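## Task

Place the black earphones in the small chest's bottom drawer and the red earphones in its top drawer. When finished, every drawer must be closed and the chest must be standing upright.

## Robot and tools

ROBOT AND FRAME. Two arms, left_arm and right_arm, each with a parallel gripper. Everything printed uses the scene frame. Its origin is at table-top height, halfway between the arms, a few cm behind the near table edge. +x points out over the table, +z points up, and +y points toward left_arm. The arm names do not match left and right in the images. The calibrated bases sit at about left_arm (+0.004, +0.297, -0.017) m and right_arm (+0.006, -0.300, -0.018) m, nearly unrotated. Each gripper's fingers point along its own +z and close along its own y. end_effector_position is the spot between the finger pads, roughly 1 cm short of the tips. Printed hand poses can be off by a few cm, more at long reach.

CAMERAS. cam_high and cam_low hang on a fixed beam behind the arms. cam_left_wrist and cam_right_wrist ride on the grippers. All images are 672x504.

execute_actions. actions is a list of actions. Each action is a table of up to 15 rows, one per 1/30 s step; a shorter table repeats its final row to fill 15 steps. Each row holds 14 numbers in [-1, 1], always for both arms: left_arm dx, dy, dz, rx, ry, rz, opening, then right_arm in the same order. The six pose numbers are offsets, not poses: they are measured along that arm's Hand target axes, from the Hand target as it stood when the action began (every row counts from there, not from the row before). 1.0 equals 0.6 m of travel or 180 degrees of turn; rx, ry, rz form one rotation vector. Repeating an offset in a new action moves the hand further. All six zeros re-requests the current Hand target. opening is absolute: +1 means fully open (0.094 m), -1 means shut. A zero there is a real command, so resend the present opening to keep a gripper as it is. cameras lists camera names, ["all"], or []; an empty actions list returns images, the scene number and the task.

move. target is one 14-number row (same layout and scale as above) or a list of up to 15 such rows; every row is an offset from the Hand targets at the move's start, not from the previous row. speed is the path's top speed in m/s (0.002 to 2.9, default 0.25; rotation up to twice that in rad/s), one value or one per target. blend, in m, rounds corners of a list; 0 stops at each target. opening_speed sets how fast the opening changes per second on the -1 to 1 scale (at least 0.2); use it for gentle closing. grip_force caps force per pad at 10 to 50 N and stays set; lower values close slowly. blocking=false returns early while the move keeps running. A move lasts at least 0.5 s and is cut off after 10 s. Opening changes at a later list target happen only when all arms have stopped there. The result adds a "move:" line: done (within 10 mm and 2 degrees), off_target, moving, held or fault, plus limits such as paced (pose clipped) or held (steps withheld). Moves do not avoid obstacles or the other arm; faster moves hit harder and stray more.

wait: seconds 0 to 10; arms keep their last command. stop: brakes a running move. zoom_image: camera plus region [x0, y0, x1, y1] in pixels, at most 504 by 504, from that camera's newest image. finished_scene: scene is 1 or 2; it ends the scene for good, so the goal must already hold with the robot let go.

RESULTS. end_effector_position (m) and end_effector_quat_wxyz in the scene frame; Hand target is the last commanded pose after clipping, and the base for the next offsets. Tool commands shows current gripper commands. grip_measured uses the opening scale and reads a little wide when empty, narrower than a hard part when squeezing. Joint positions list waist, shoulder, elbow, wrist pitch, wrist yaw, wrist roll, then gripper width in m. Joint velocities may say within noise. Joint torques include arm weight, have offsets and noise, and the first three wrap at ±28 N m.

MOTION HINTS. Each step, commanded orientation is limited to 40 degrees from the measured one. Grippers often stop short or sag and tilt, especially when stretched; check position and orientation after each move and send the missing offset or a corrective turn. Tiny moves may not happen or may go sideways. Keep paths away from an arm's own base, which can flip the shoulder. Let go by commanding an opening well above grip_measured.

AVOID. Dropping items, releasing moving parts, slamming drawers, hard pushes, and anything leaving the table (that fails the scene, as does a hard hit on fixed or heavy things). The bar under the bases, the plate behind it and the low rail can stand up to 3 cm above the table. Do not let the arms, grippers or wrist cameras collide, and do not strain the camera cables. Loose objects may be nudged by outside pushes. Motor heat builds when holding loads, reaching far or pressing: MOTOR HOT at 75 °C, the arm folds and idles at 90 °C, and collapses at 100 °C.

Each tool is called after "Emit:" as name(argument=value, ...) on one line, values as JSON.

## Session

Emit:
execute_actions(actions=[])

Scene clock: 0.00 s.
left_arm: end_effector_position=(+0.2352, +0.1609, +0.1677) grip_measured=+1.000 end_effector_quat_wxyz=(+0.474, -0.003, +0.848, -0.238) | right_arm: end_effector_position=(+0.2402, -0.2697, +0.1659) grip_measured=+1.000 end_effector_quat_wxyz=(+0.494, +0.140, +0.858, +0.027)
Joint positions: left_arm=[-0.579 0.582 0.478 -0.364 -0.119 -0.541 0.094] | right_arm=[0.573 0.543 0.572 -0.669 0.604 0.588 0.094]
Joint velocities: within noise
Joint torques (N m): no reading
Heat: left arm: 29 °C; right arm: 27 °C.
Hand target: left_arm +0.2357, +0.1609, +0.1717; +0.477, -0.003, +0.846, -0.239 | right_arm +0.2409, -0.2691, +0.1700; +0.497, +0.141, +0.856, +0.031
Tool commands: left_gripper/opening=+1.0 right_gripper/opening=+1.0

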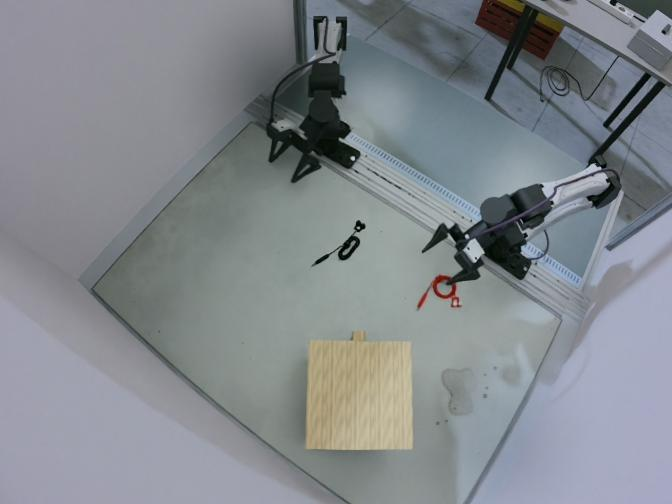

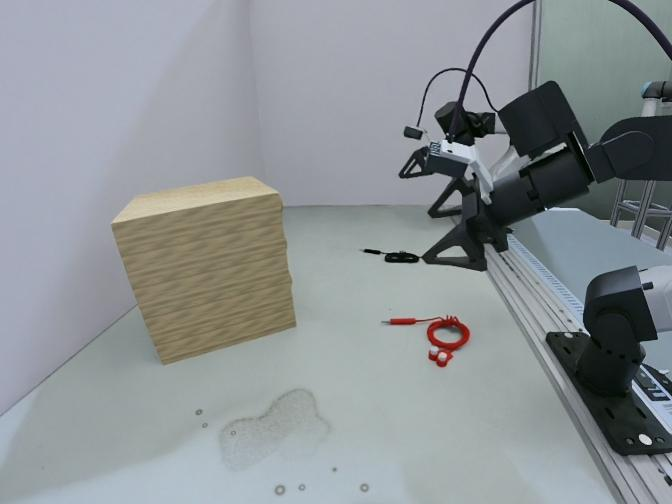

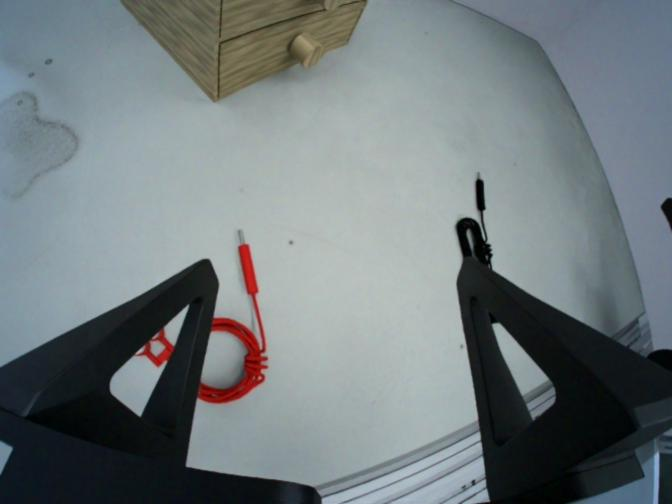

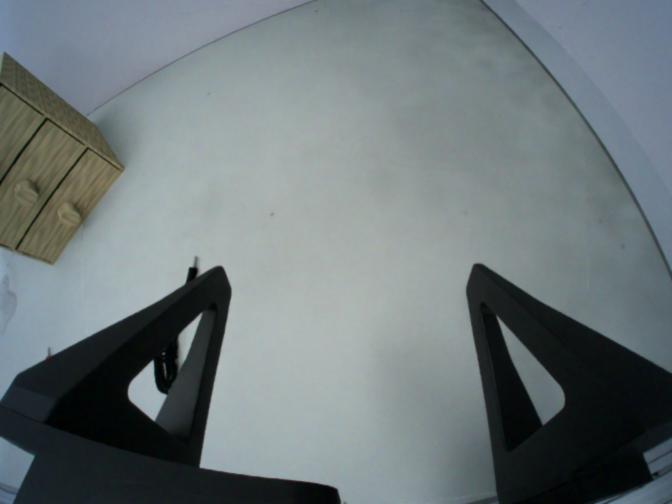

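Emit:
move(target=[0.062,0.065,0.025,-0.2915,0.16,-0.3555,0.1,-0.034,0.3655,-0.0733,-0.19,-0.0345,-0.1556,0.5], speed=0.3, cameras=["all"])

Scene clock: 29.07 s.
left_arm: end_effector_position=(+0.2363, +0.1812, +0.1163) grip_measured=+0.103 end_effector_quat_wxyz=(+0.038, -0.564, +0.822, -0.066) | right_arm: end_effector_position=(+0.2574, -0.0694, +0.2328) grip_measured=+0.502 end_effector_quat_wxyz=(+0.541, -0.217, +0.802, +0.132)
Joint positions: left_arm=[-0.429 1.396 1.163 -1.197 0.01 -1.655 0.052] | right_arm=[0.98 0.981 0.792 -0.246 0.465 0.145 0.071]
Joint torques (N m): left_arm=[0.66 -3.45 8.73 0.27 -0.02 -0.17] | right_arm=[-0.12 -1.48 11.82 2.04 -0.14 -0.09]
Heat: left arm: 34 °C; right arm: 30 °C.
Hand target: left_arm +0.2362, +0.1808, +0.1193; +0.029, -0.573, +0.816, -0.063 | right_arm +0.2588, -0.0606, +0.2516; +0.553, -0.217, +0.790, +0.152
Off the commanded pose: left_arm 0.003 m, 2 deg | right_arm 0.021 m, 3 deg.
move: off_target (right_arm)

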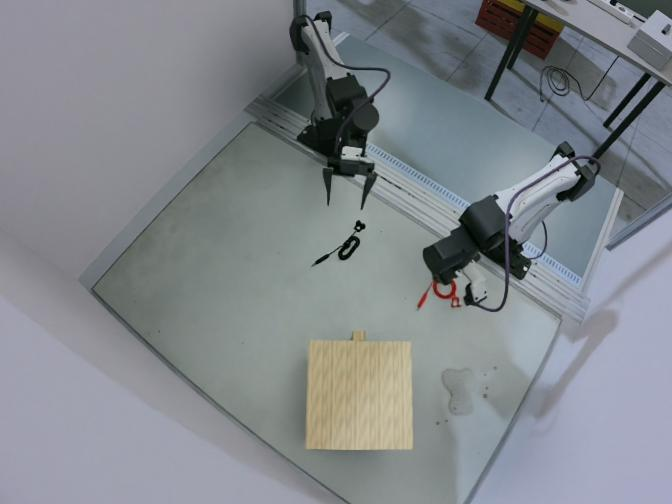

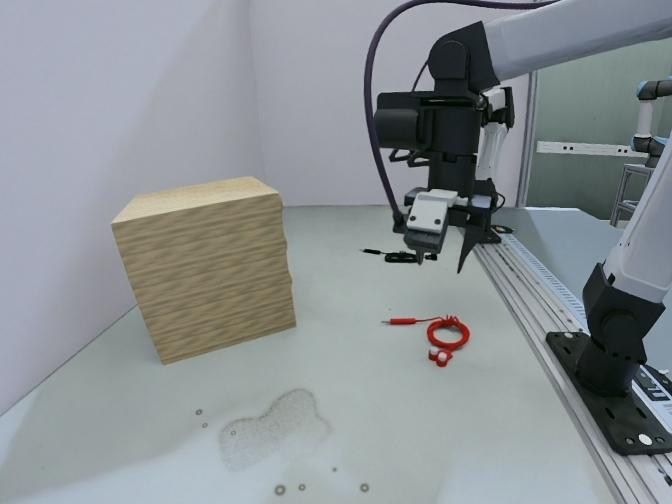

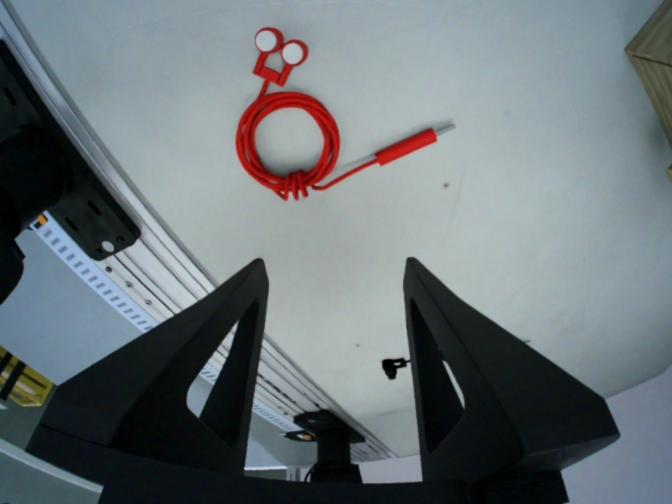

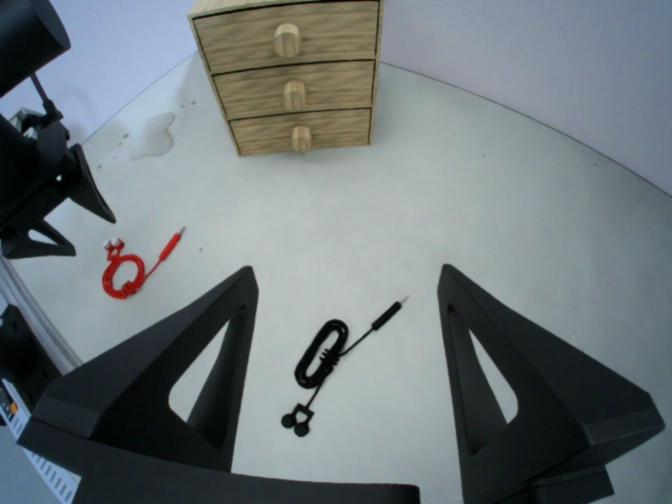

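Emit:
move(target=[0.0185,-0.001,0.1065,0,0,0,-0.2,-0.0183,0.044,0.2533,-0.013,0,-0.0048,0.7], speed=0.2, cameras=["cam_left_wrist","cam_right_wrist"])

Scene clock: 45.43 s.
left_arm: end_effector_position=(+0.2443, +0.1662, +0.0620) grip_measured=-0.197 end_effector_quat_wxyz=(+0.037, -0.569, +0.819, -0.071) | right_arm: end_effector_position=(+0.3657, +0.0281, +0.1939) grip_measured=+0.698 end_effector_quat_wxyz=(+0.536, -0.234, +0.797, +0.149)
Joint positions: left_arm=[-0.467 1.464 1.003 -0.961 0.011 -1.704 0.038] | right_arm=[0.839 1.58 1.047 0.126 0.288 0.071 0.08]
Joint torques (N m): left_arm=[-0.47 -4.04 5.79 0.53 -0.08 -0.18] | right_arm=[-0.44 -5.57 11.26 2.14 -0.2 -0.06]
Heat: left arm: 35 °C; right arm: 35 °C.
Hand target: left_arm +0.2407, +0.1656, +0.0564; +0.029, -0.573, +0.816, -0.063 | right_arm +0.3714, +0.0368, +0.2100; +0.550, -0.234, +0.785, +0.164
Off the commanded pose: left_arm 0.007 m, 1 deg | right_arm 0.019 m, 3 deg.
move: off_target (right_arm)
Images, in order (width x height): cam_left_wrist 672x504, cam_right_wrist 672x504.

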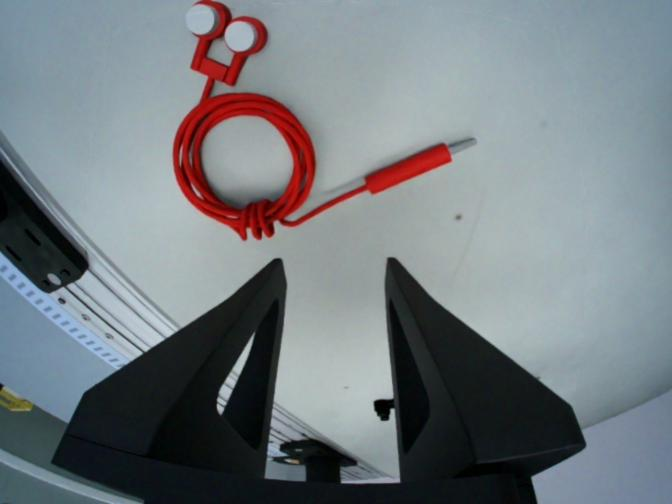

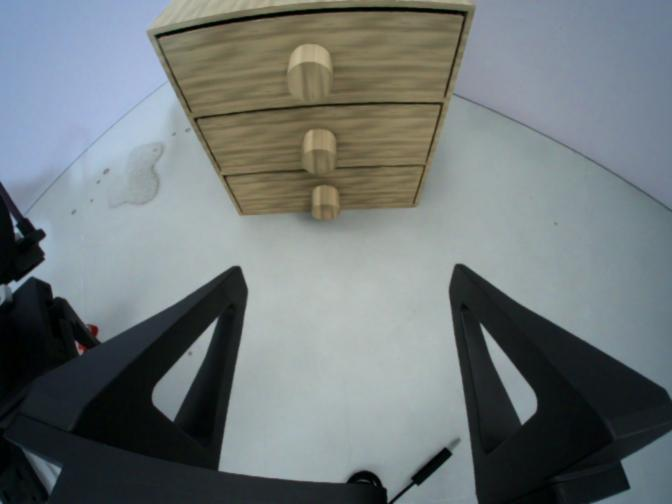

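Emit:
move(target=[[-0.0098,0.0152,-0.0023,0,0,0,-0.35,-0.0435,0.0278,0.188,0,0,0,0.7],[-0.0118,0.0262,0.0768,0,0,0,-0.35,-0.0435,0.0278,0.188,0,0,0,0.7],[-0.0118,0.0262,0.0768,0,0,0,-1,-0.0435,0.0278,0.188,0,0,0,0.7]], speed=[0.12,0.08,0.1], grip_force=[35, 50], cameras=["cam_left_wrist","cam_right_wrist"])

Scene clock: 61.60 s.
left_arm: end_effector_position=(+0.2402, +0.1707, +0.0163) grip_measured=-0.898 end_effector_quat_wxyz=(+0.040, -0.571, +0.816, -0.078) | right_arm: end_effector_position=(+0.4555, +0.1066, +0.1864) grip_measured=+0.698 end_effector_quat_wxyz=(+0.545, -0.229, +0.792, +0.155)
Joint positions: left_arm=[-0.461 1.484 0.828 -0.75 0.012 -1.704 0.005] | right_arm=[0.803 2.022 1.541 0.104 0.255 0.059 0.08]
Joint torques (N m): left_arm=[0.47 -3.48 5.19 0.49 -0.07 -0.03] | right_arm=[-0.49 -8.98 11.84 1.92 -0.16 -0.07]
Heat: left arm: 34 °C; right arm: 34 °C.
Hand target: left_arm +0.2339, +0.1744, +0.0084; +0.029, -0.573, +0.816, -0.063 | right_arm +0.4586, +0.1136, +0.1961; +0.550, -0.234, +0.785, +0.164
Off the commanded pose: left_arm 0.011 m, 2 deg | right_arm 0.012 m, 1 deg.
grip_force (N): 35, 50
move: off_target (left_arm, right_arm); target 3's new opening was sent with left_arm's hand 0.011 m and 2 deg from that target
Images, in order (width x height): cam_left_wrist 672x504, cam_right_wrist 672x504.

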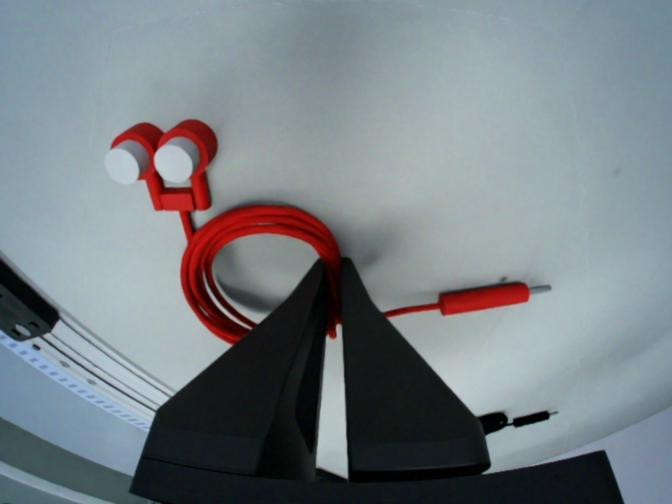

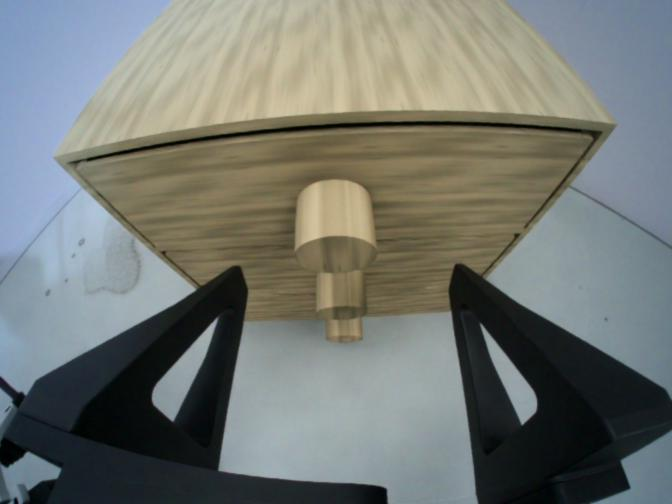

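Emit:
move(target=[[0.004,-0.023,-0.165,0,0,0,-1,-0.0147,0.0062,0.016,0,0,0,0.7],[0.008,-0.046,-0.33,0,0,0,-1,-0.0147,0.0062,0.016,0,0,0,-1],[0.008,-0.046,-0.33,0,0,0,-1,0.0452,0.0098,-0.1485,0,0,0,-1]], speed=0.12, grip_force=[35, 45], cameras=["all"])

Scene clock: 72.87 s.
left_arm: end_effector_position=(+0.2408, +0.1703, +0.2082) grip_measured=-0.902 end_effector_quat_wxyz=(+0.042, -0.573, +0.814, -0.081) | right_arm: end_effector_position=(+0.3865, +0.0656, +0.1902) grip_measured=-0.422 end_effector_quat_wxyz=(+0.542, -0.231, +0.793, +0.154)
Joint positions: left_arm=[-0.453 1.468 1.593 -1.523 0.012 -1.703 0.005] | right_arm=[0.861 1.739 1.188 0.159 0.306 0.082 0.027]
Joint torques (N m): left_arm=[0.72 -3.71 7.97 0.12 -0.05 0.06] | right_arm=[1.26 -10.15 6.79 2.09 -0.01 -0.1]
Heat: left arm: 34 °C; right arm: 36 °C.
Hand target: left_arm +0.2343, +0.1745, +0.2084; +0.029, -0.573, +0.816, -0.063 | right_arm +0.3774, +0.0677, +0.2009; +0.550, -0.234, +0.785, +0.164
Off the commanded pose: left_arm 0.008 m, 3 deg | right_arm 0.014 m, 2 deg.
joint sent to its limit (left arm) — joint 4 (wrist pitch), lower limit. The joint targets still meet the commanded pose.
grip_force (N): 35, 45
move: off_target (left_arm, right_arm); target 2's new opening was sent with right_arm's hand 0.011 m and 1 deg from that target

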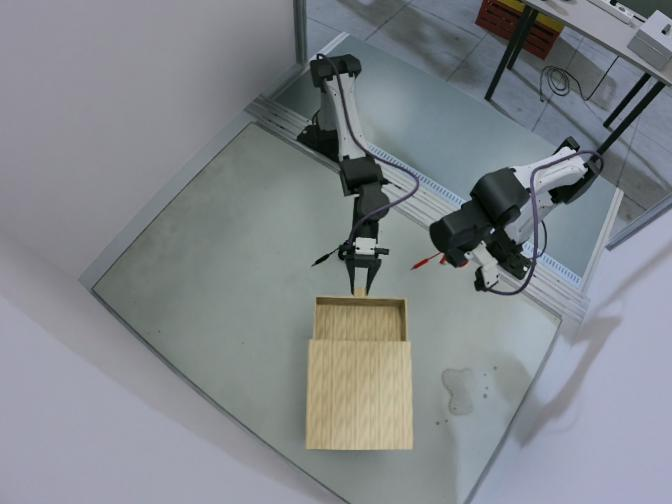

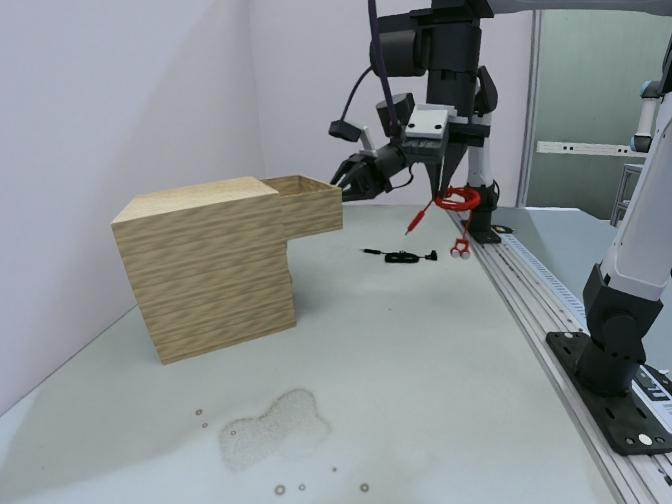

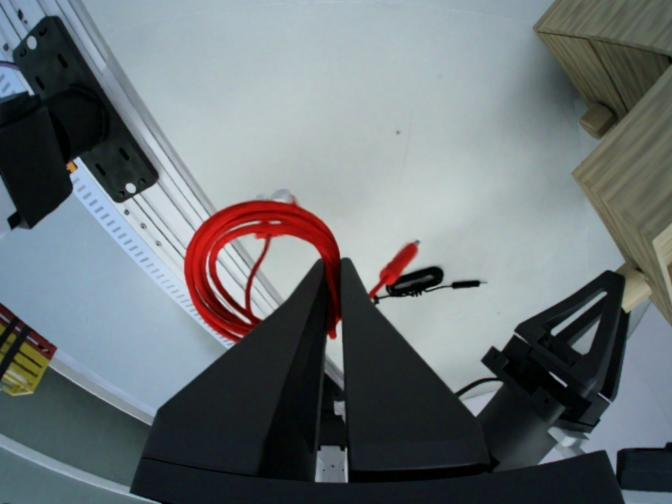

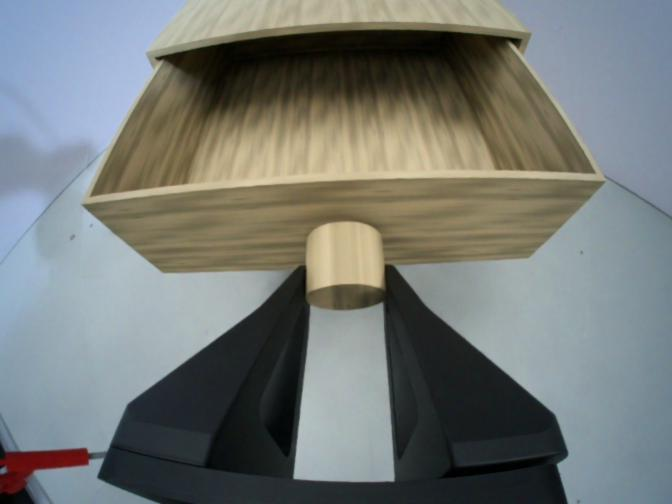

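Emit:
move(target=[[0,0,0,0,0,0,-1,0,0,0,0,0,0,0.3],[0,0,0,0,0,0,-1,0.04,0.0025,-0.11,0,0,0,0.3],[0.006,-0.1685,-0.1785,0.005,-0.0035,0.113,-1,0.1163,-0.1553,-0.3205,0,0,0,0.3],[0.0193,-0.4323,-0.0947,0.01,-0.007,0.2265,-1,0.1163,-0.1553,-0.3205,0,0,0,0.3]], speed=0.25, grip_force=[35, 50], blend=[0,0.02,0.04,0], cameras=["all"])

Scene clock: 83.20 s.
left_arm: end_effector_position=(+0.4610, +0.0810, +0.2970) grip_measured=-0.903 end_effector_quat_wxyz=(+0.249, -0.247, +0.912, -0.215) | right_arm: end_effector_position=(+0.2597, -0.1222, +0.2089) grip_measured=+0.298 end_effector_quat_wxyz=(+0.557, -0.225, +0.782, +0.163)
Joint positions: left_arm=[-0.406 2.257 2.846 -1.502 0.021 -0.967 0.005] | right_arm=[0.711 0.739 0.562 -0.158 0.165 0.026 0.061]
Joint torques (N m): left_arm=[0.25 -9.89 7.27 1.43 -0.11 0.16] | right_arm=[-0.83 -1.47 7.27 1.96 -0.22 -0.11]
Heat: left arm: 35 °C; right arm: 35 °C.
Hand target: left_arm +0.4652, +0.0807, +0.3005; +0.067, -0.253, +0.964, -0.055 | right_arm +0.2571, -0.1222, +0.2011; +0.550, -0.234, +0.785, +0.164
Off the commanded pose: left_arm 0.006 m, 28 deg | right_arm 0.008 m, 1 deg.
elbow stopped short (left arm): the move would have taken joint 3 (elbow) straighter than the controller allows.
grip_force (N): 35, 50
move: off_target (left_arm)

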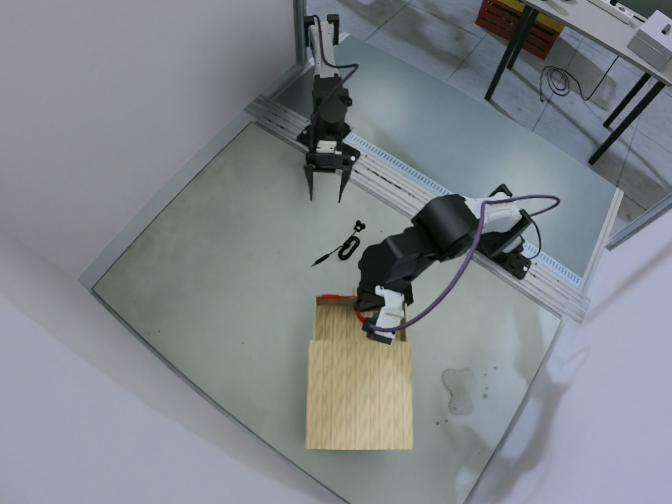

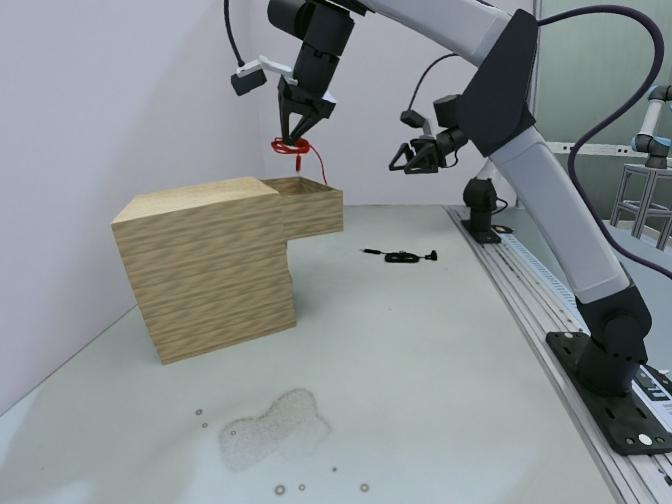

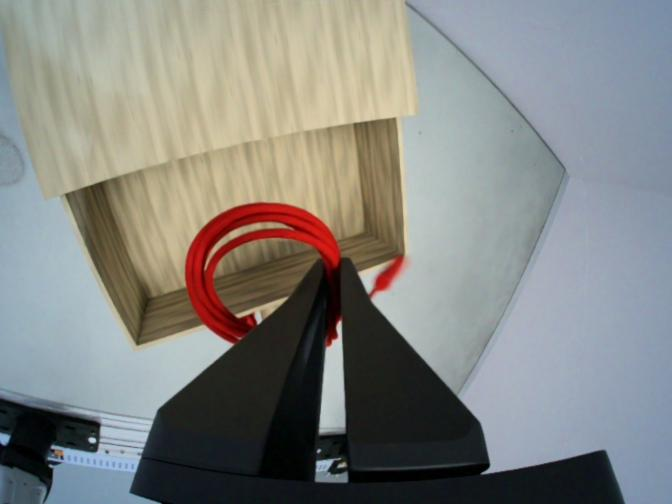

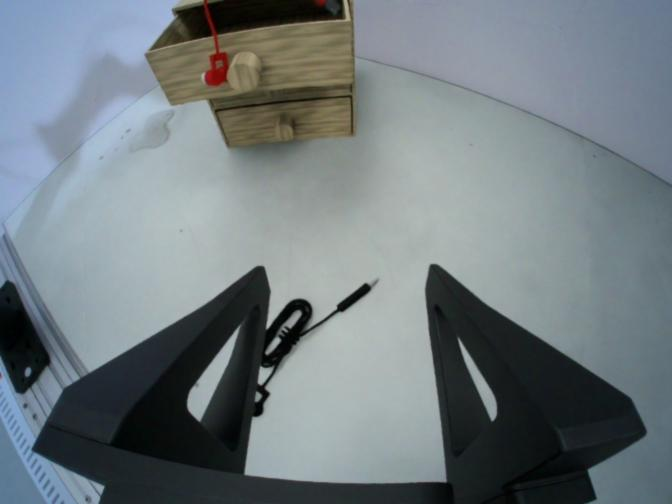

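Emit:
move(target=[-0.073,0.045,0.001,0,0,0,-1,0.0803,0.0743,0.0768,0.0827,0.328,0.16,0.1], speed=0.2, cameras=["all"])

Scene clock: 101.10 s.
left_arm: end_effector_position=(+0.4838, +0.1253, +0.3011) grip_measured=-0.903 end_effector_quat_wxyz=(+0.275, -0.246, +0.908, -0.200) | right_arm: end_effector_position=(+0.2527, -0.0751, +0.1338) grip_measured=+0.102 end_effector_quat_wxyz=(+0.067, -0.025, +0.996, +0.046)
Joint positions: left_arm=[-0.306 2.257 2.846 -1.479 0.031 -0.872 0.005] | right_arm=[0.767 1.663 1.496 -1.248 0.057 0.725 0.052]
Joint torques (N m): left_arm=[0.68 -9.11 7.31 1.47 -0.02 0.11] | right_arm=[-0.58 -5.6 10.22 0.41 -0.16 0.1]
Heat: left arm: 36 °C; right arm: 35 °C.
Hand target: left_arm +0.4901, +0.1256, +0.3005; +0.067, -0.253, +0.964, -0.055 | right_arm +0.2552, -0.0702, +0.1402; +0.066, -0.020, +0.996, +0.057
Off the commanded pose: left_arm 0.006 m, 30 deg | right_arm 0.008 m, 1 deg.
elbow stopped short (left arm): the move would have taken joint 3 (elbow) straighter than the controller allows.
grip_force (N): 35, 50
move: off_target (left_arm)

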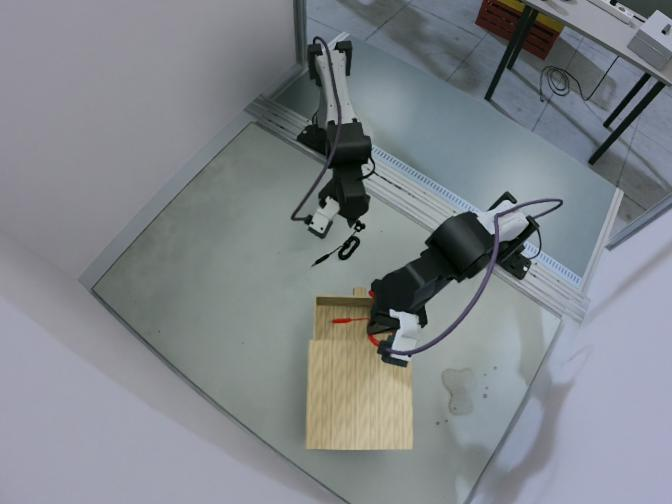

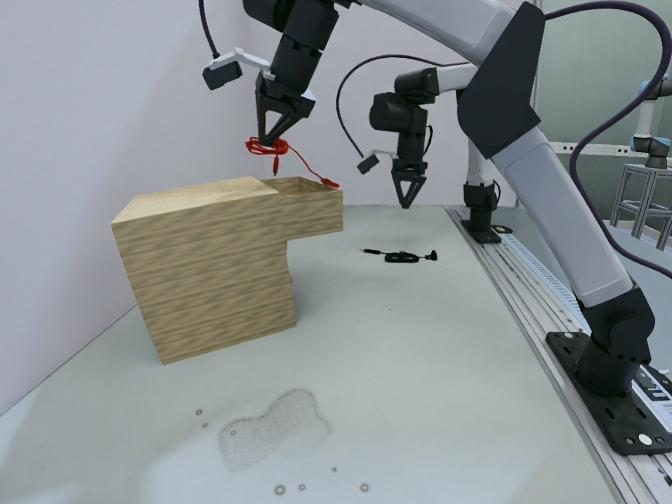

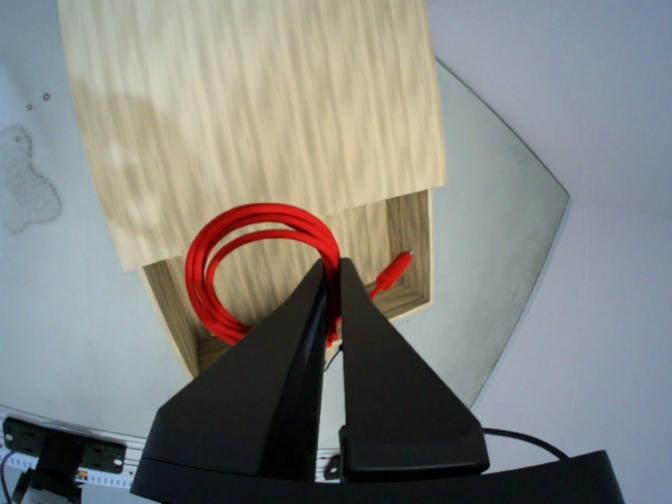

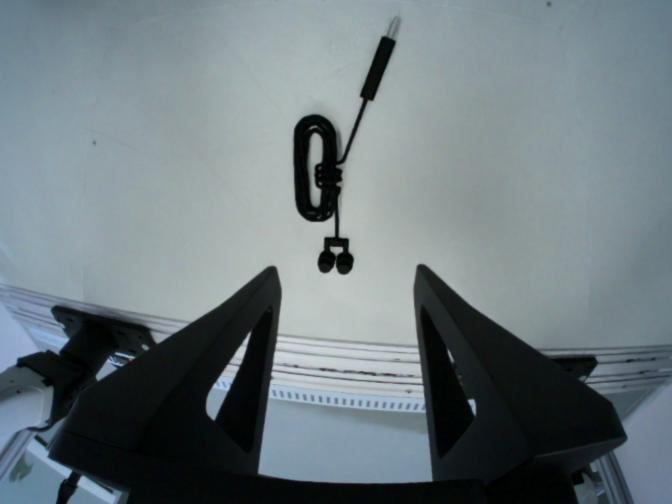

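Emit:
move(target=[[-0.058,0.003,0.0055,0,0,0,-1,0.015,0.0176,0.067,0,0,0,0.1],[0.0277,0.0143,0.105,0,0,0,-1,0.0298,0.0352,0.1335,0,0,0,0.1]], speed=0.15, blend=[0.01,0], cameras=["cam_low","cam_left_wrist","cam_right_wrist"])

Scene clock: 111.90 s.
left_arm: end_effector_position=(+0.4881, +0.1143, +0.2502) grip_measured=-0.903 end_effector_quat_wxyz=(+0.221, -0.236, +0.931, -0.168) | right_arm: end_effector_position=(+0.2497, -0.0436, +0.0667) grip_measured=+0.102 end_effector_quat_wxyz=(+0.069, -0.019, +0.996, +0.056)
Joint positions: left_arm=[-0.321 2.347 2.846 -1.52 0.039 -0.853 0.005] | right_arm=[0.83 1.742 1.312 -0.974 0.057 0.799 0.052]
Joint torques (N m): left_arm=[0.29 -10.03 5.89 0.75 -0.21 -0.14] | right_arm=[0.29 -6.23 5.97 0.71 -0.03 0.04]
Heat: left arm: 36 °C; right arm: 34 °C.
Hand target: left_arm +0.4816, +0.1203, +0.2355; +0.067, -0.253, +0.964, -0.055 | right_arm +0.2467, -0.0406, +0.0612; +0.066, -0.020, +0.996, +0.057
Off the commanded pose: left_arm 0.017 m, 22 deg | right_arm 0.007 m, 0 deg.
elbow stopped short (left arm): the move would have taken joint 3 (elbow) straighter than the controller allows.
joint sent to its limit (left arm) — joint 4 (wrist pitch), lower limit. The joint targets are off in orientation, not in position.
grip_force (N): 35, 50
move: off_target (left_arm)
Images, in order (width x height): cam_low 672x504, cam_left_wrist 672x504, cam_right_wrist 672x504.

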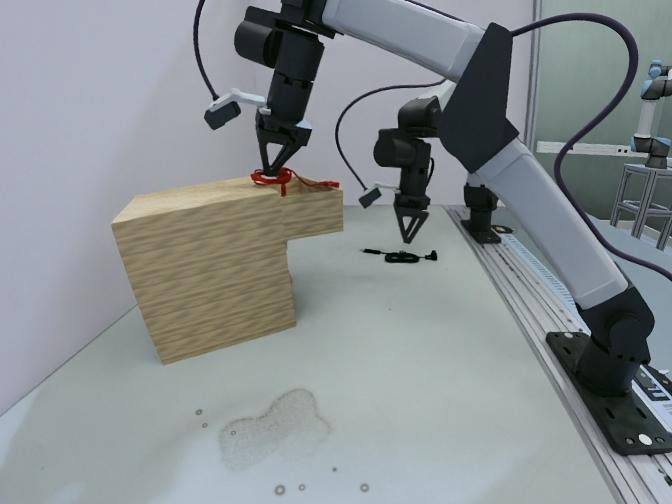

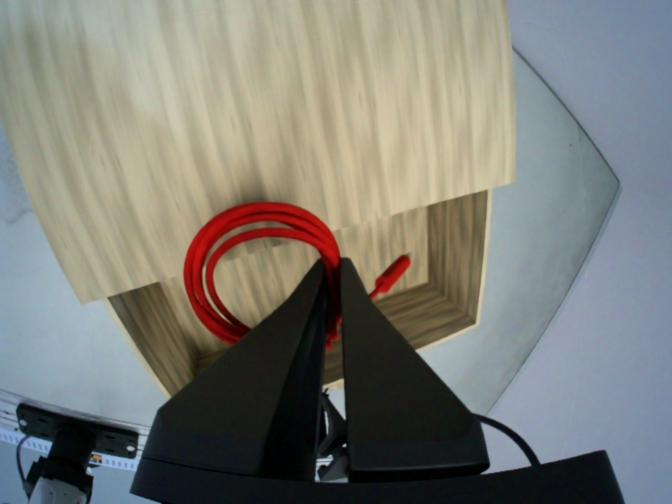

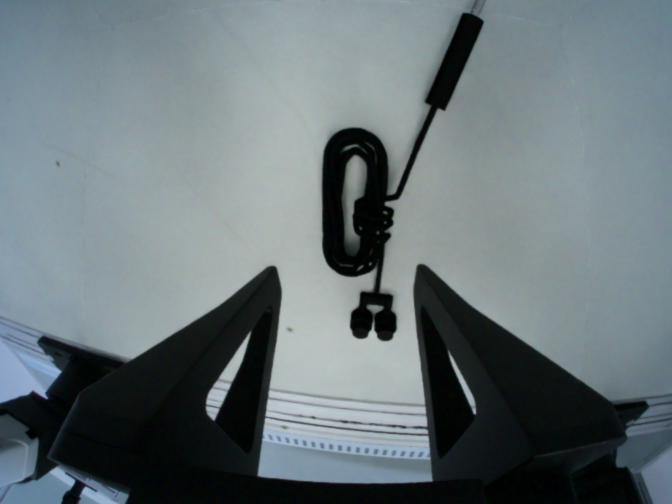

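Emit:
zoom_image(camera="cam_low", region=[220, 130, 370, 250])

Scaled by 3.360.

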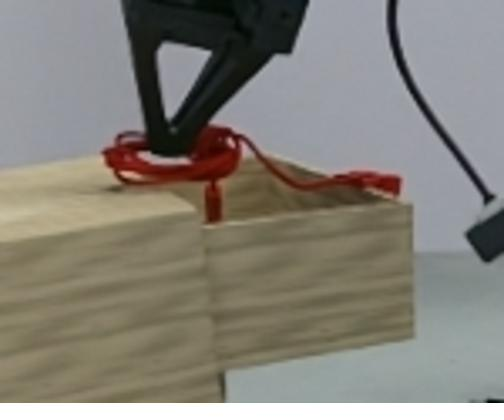

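Emit:
move(target=[[-0.0957,-0.013,-0.1155,0,0,0,-1,0.0118,-0.0097,0.0865,0,0,0,0.1],[-0.0957,-0.013,-0.1155,0,0,0,-1,0.0118,-0.0097,0.0865,0,0,0,-1],[-0.0957,-0.013,-0.1155,0,0,0,-1,-0.0268,0.022,-0.197,0,0,0,-1]], speed=0.12, grip_force=[35, 35], cameras=["cam_low","cam_left_wrist","cam_right_wrist","cam_high"])

Emit:
zoom_image(camera="cam_low", region=[220, 100, 370, 250])

Scene clock: 125.73 s.
left_arm: end_effector_position=(+0.5257, +0.1431, +0.2778) grip_measured=-0.903 end_effector_quat_wxyz=(+0.292, -0.247, +0.903, -0.195) | right_arm: end_effector_position=(+0.2475, -0.0460, +0.1767) grip_measured=-0.802 end_effector_quat_wxyz=(+0.064, -0.019, +0.996, +0.052)
Joint positions: left_arm=[-0.247 2.336 2.846 -1.376 0.042 -0.822 0.005] | right_arm=[0.841 1.758 1.774 -1.431 0.058 0.811 0.009]
Joint torques (N m): left_arm=[0.9 -15.39 7.69 1.6 0 0.12] | right_arm=[0.43 -5.97 9.62 0.44 -0.01 0.02]
Heat: left arm: 36 °C; right arm: 34 °C.
Hand target: left_arm +0.5241, +0.1471, +0.3107; +0.067, -0.253, +0.963, -0.055 | right_arm +0.2468, -0.0406, +0.1813; +0.066, -0.020, +0.996, +0.057
Off the commanded pose: left_arm 0.033 m, 31 deg | right_arm 0.007 m, 1 deg.
elbow stopped short (left arm): the move would have taken joint 3 (elbow) straighter than the controller allows.
grip_force (N): 35, 35
move: off_target (left_arm); target 2's new opening was sent with right_arm's hand 0.011 m and 0 deg from that target

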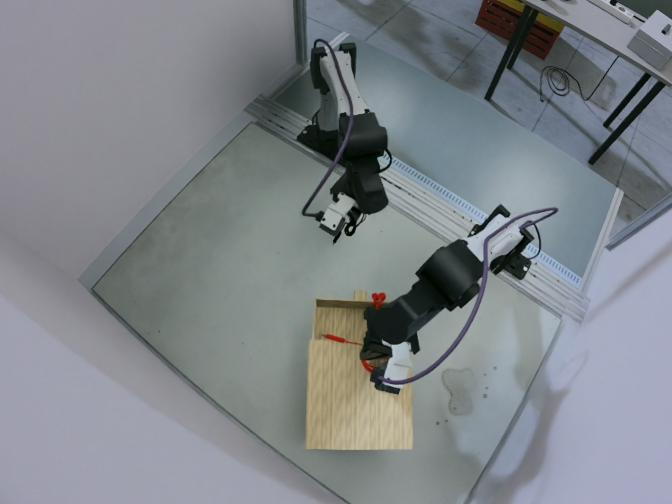

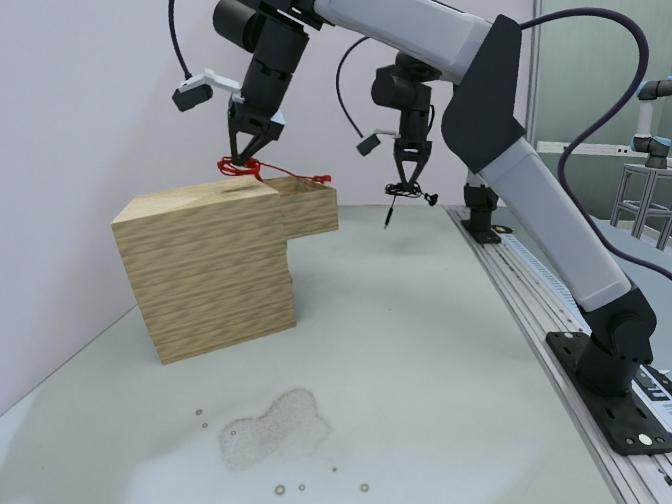

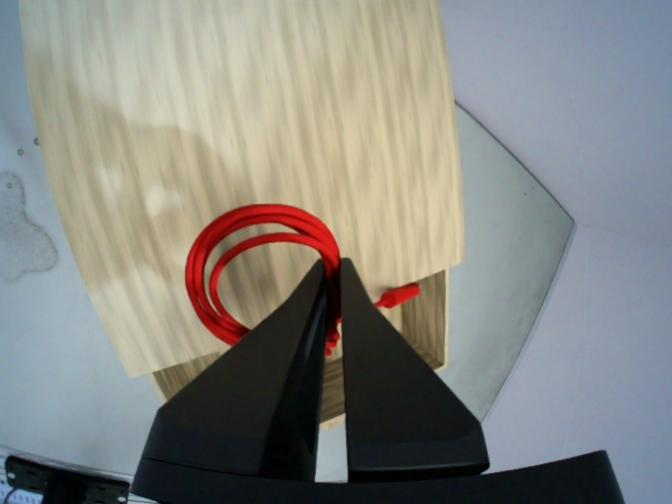

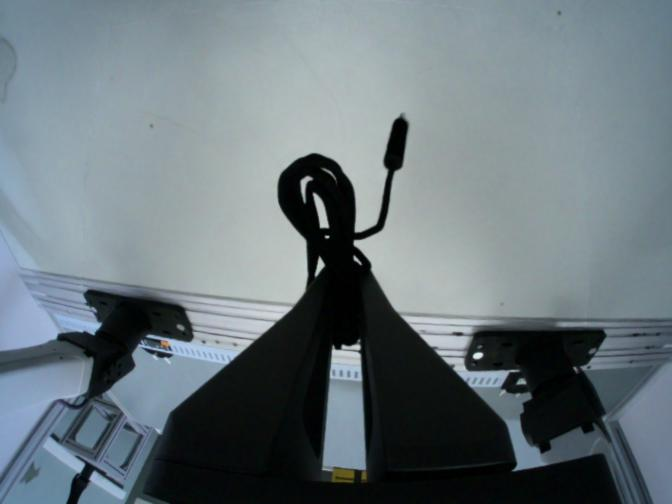

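Scaled by 3.360.

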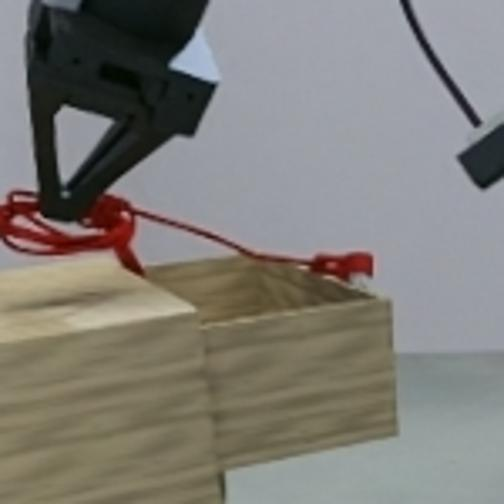

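Emit:
move(target=[[0.14,-0.04,-0.0085,0,0,0,-1,0,0,0,0,0,0,-1],[0.152,-0.059,-0.134,0,0,0,-1,0,0,0,0,0,0,-1],[0.0345,-0.0555,-0.14,0,0,0,-1,0,0,0,0,0,0,-1]], speed=0.15, blend=[0.01,0.02,0], cameras=["cam_low","cam_left_wrist","cam_high"])

Emit:
zoom_image(camera="cam_low", region=[220, 80, 370, 230])

Scene clock: 137.17 s.
left_arm: end_effector_position=(+0.5024, +0.1195, +0.3992) grip_measured=-0.903 end_effector_quat_wxyz=(+0.408, -0.234, +0.831, -0.297) | right_arm: end_effector_position=(+0.2474, -0.0461, +0.1767) grip_measured=-0.802 end_effector_quat_wxyz=(+0.064, -0.019, +0.996, +0.052)
Joint positions: left_arm=[-0.304 2.167 2.852 -1.211 0.03 -0.897 0.005] | right_arm=[0.841 1.758 1.774 -1.431 0.058 0.811 0.009]
Joint torques (N m): left_arm=[-0.25 -7.98 6.67 1.86 0.04 0.14] | right_arm=[0.57 -6.11 9.42 0.48 -0.05 0.02]
Heat: left arm: 40 °C; right arm: 35 °C.
Hand target: left_arm +0.5090, +0.1141, +0.3959; +0.142, -0.253, +0.951, -0.109 | right_arm +0.2469, -0.0406, +0.1813; +0.066, -0.020, +0.996, +0.057
Off the commanded pose: left_arm 0.009 m, 51 deg; orientation clipped | right_arm 0.007 m, 1 deg.
elbow stopped short (left arm): the move would have taken joint 3 (elbow) straighter than the controller allows.
grip_force (N): 35, 35
move: off_target (left_arm); limits=paced
Images, in order (width x height): cam_high 672x504, cam_low 672x504, cam_left_wrist 672x504.

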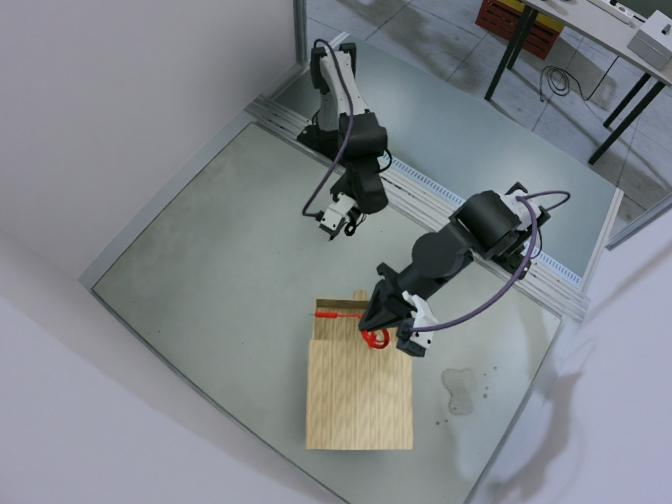

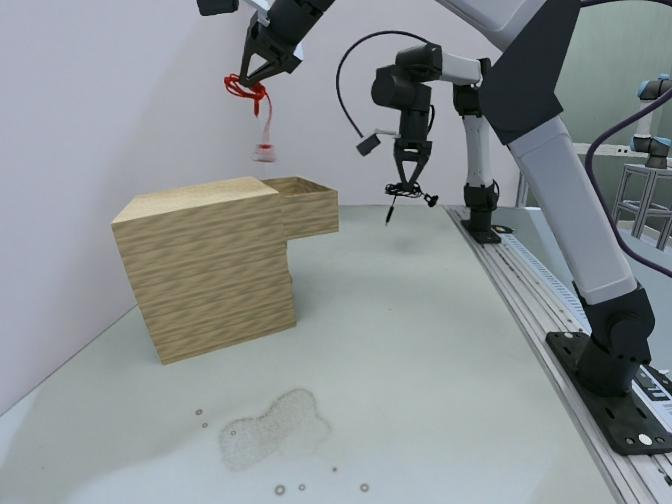

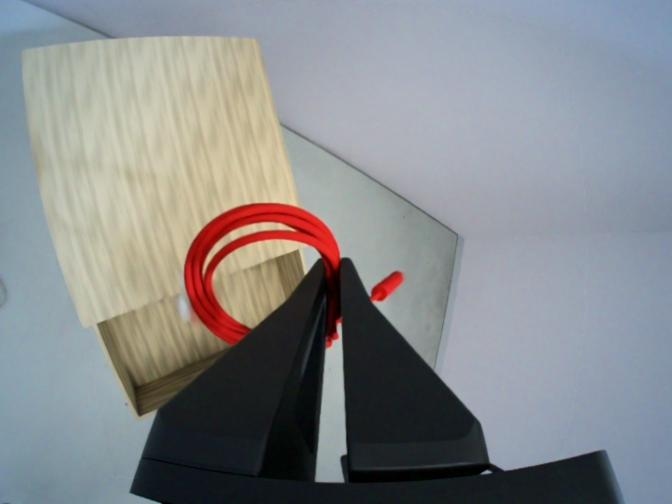

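Scaled by 3.360.

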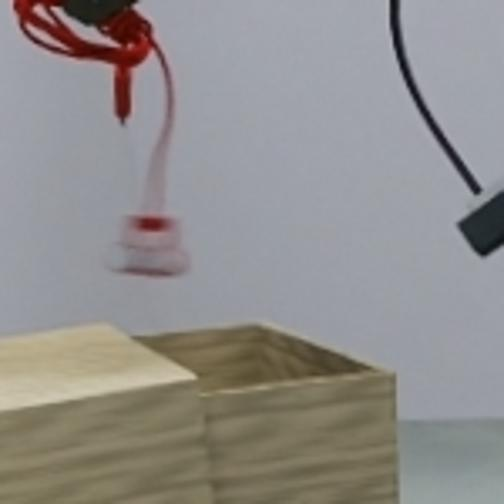

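Emit:
move(target=[0.11,0.039,0.09,0.17,-0.143,-0.0065,-1,0,0,0,0,0,0,-1], speed=0.12, cameras=["cam_low","cam_left_wrist","cam_high"])

Emit:
zoom_image(camera="cam_low", region=[220, 80, 370, 230])

Scene clock: 148.10 s.
left_arm: end_effector_position=(+0.4655, +0.0887, +0.3101) grip_measured=-0.903 end_effector_quat_wxyz=(+0.392, -0.228, +0.843, -0.290) | right_arm: end_effector_position=(+0.2474, -0.0461, +0.1767) grip_measured=-0.802 end_effector_quat_wxyz=(+0.064, -0.019, +0.996, +0.052)
Joint positions: left_arm=[-0.411 1.728 1.806 -0.643 -0.045 -0.941 0.005] | right_arm=[0.841 1.758 1.774 -1.431 0.058 0.811 0.009]
Joint torques (N m): left_arm=[-0.29 -11.34 6.75 1.85 -0.36 -0.12] | right_arm=[0.49 -6.01 9.46 0.45 0.02 0.07]
Heat: left arm: 39 °C; right arm: 36 °C.
Hand target: left_arm +0.4611, +0.0927, +0.3247; +0.408, -0.234, +0.831, -0.297 | right_arm +0.2469, -0.0406, +0.1813; +0.066, -0.020, +0.996, +0.057
Off the commanded pose: left_arm 0.016 m, 3 deg | right_arm 0.007 m, 1 deg.
grip_force (N): 35, 35
move: off_target (left_arm)
Images, in order (width x height): cam_high 672x504, cam_low 672x504, cam_left_wrist 672x504.

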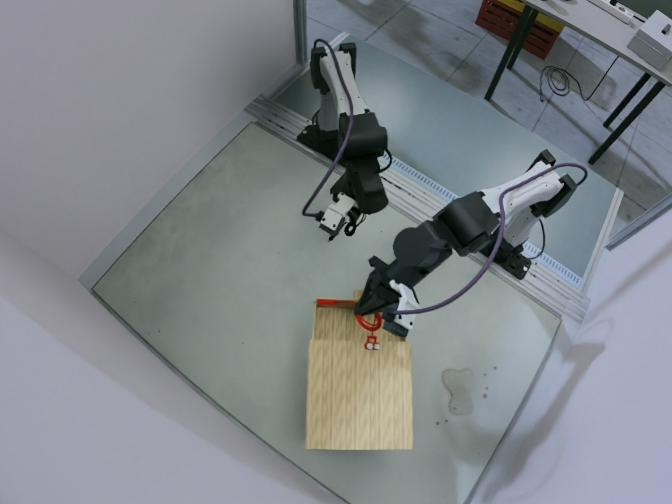

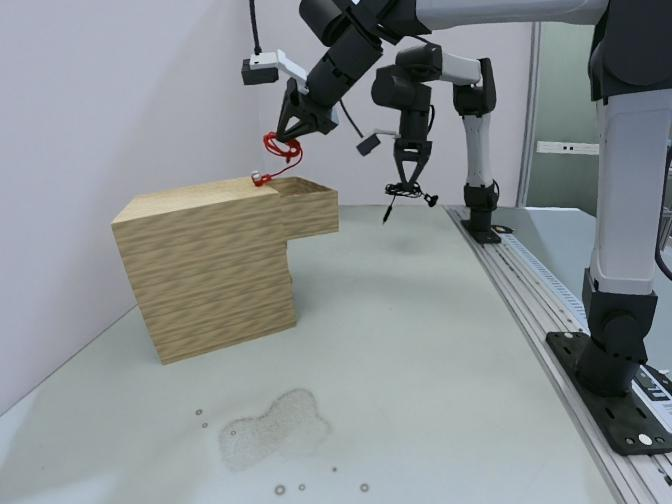

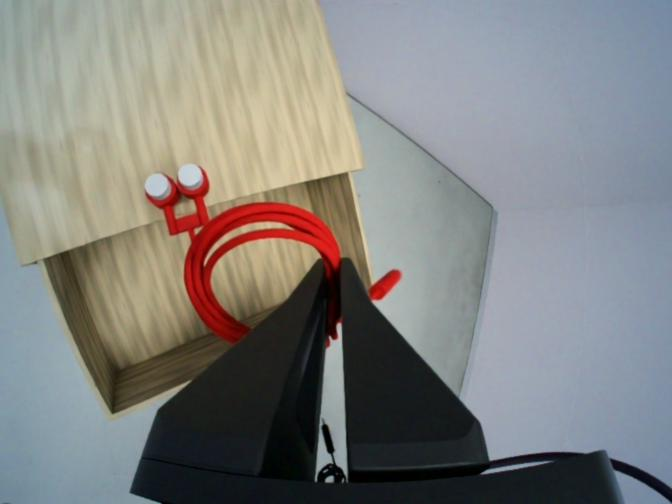

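Scaled by 3.360.

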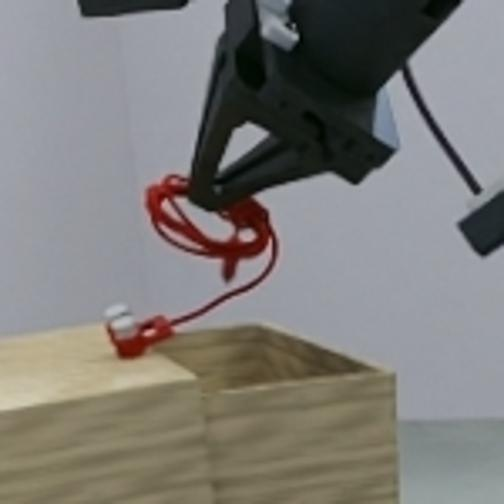

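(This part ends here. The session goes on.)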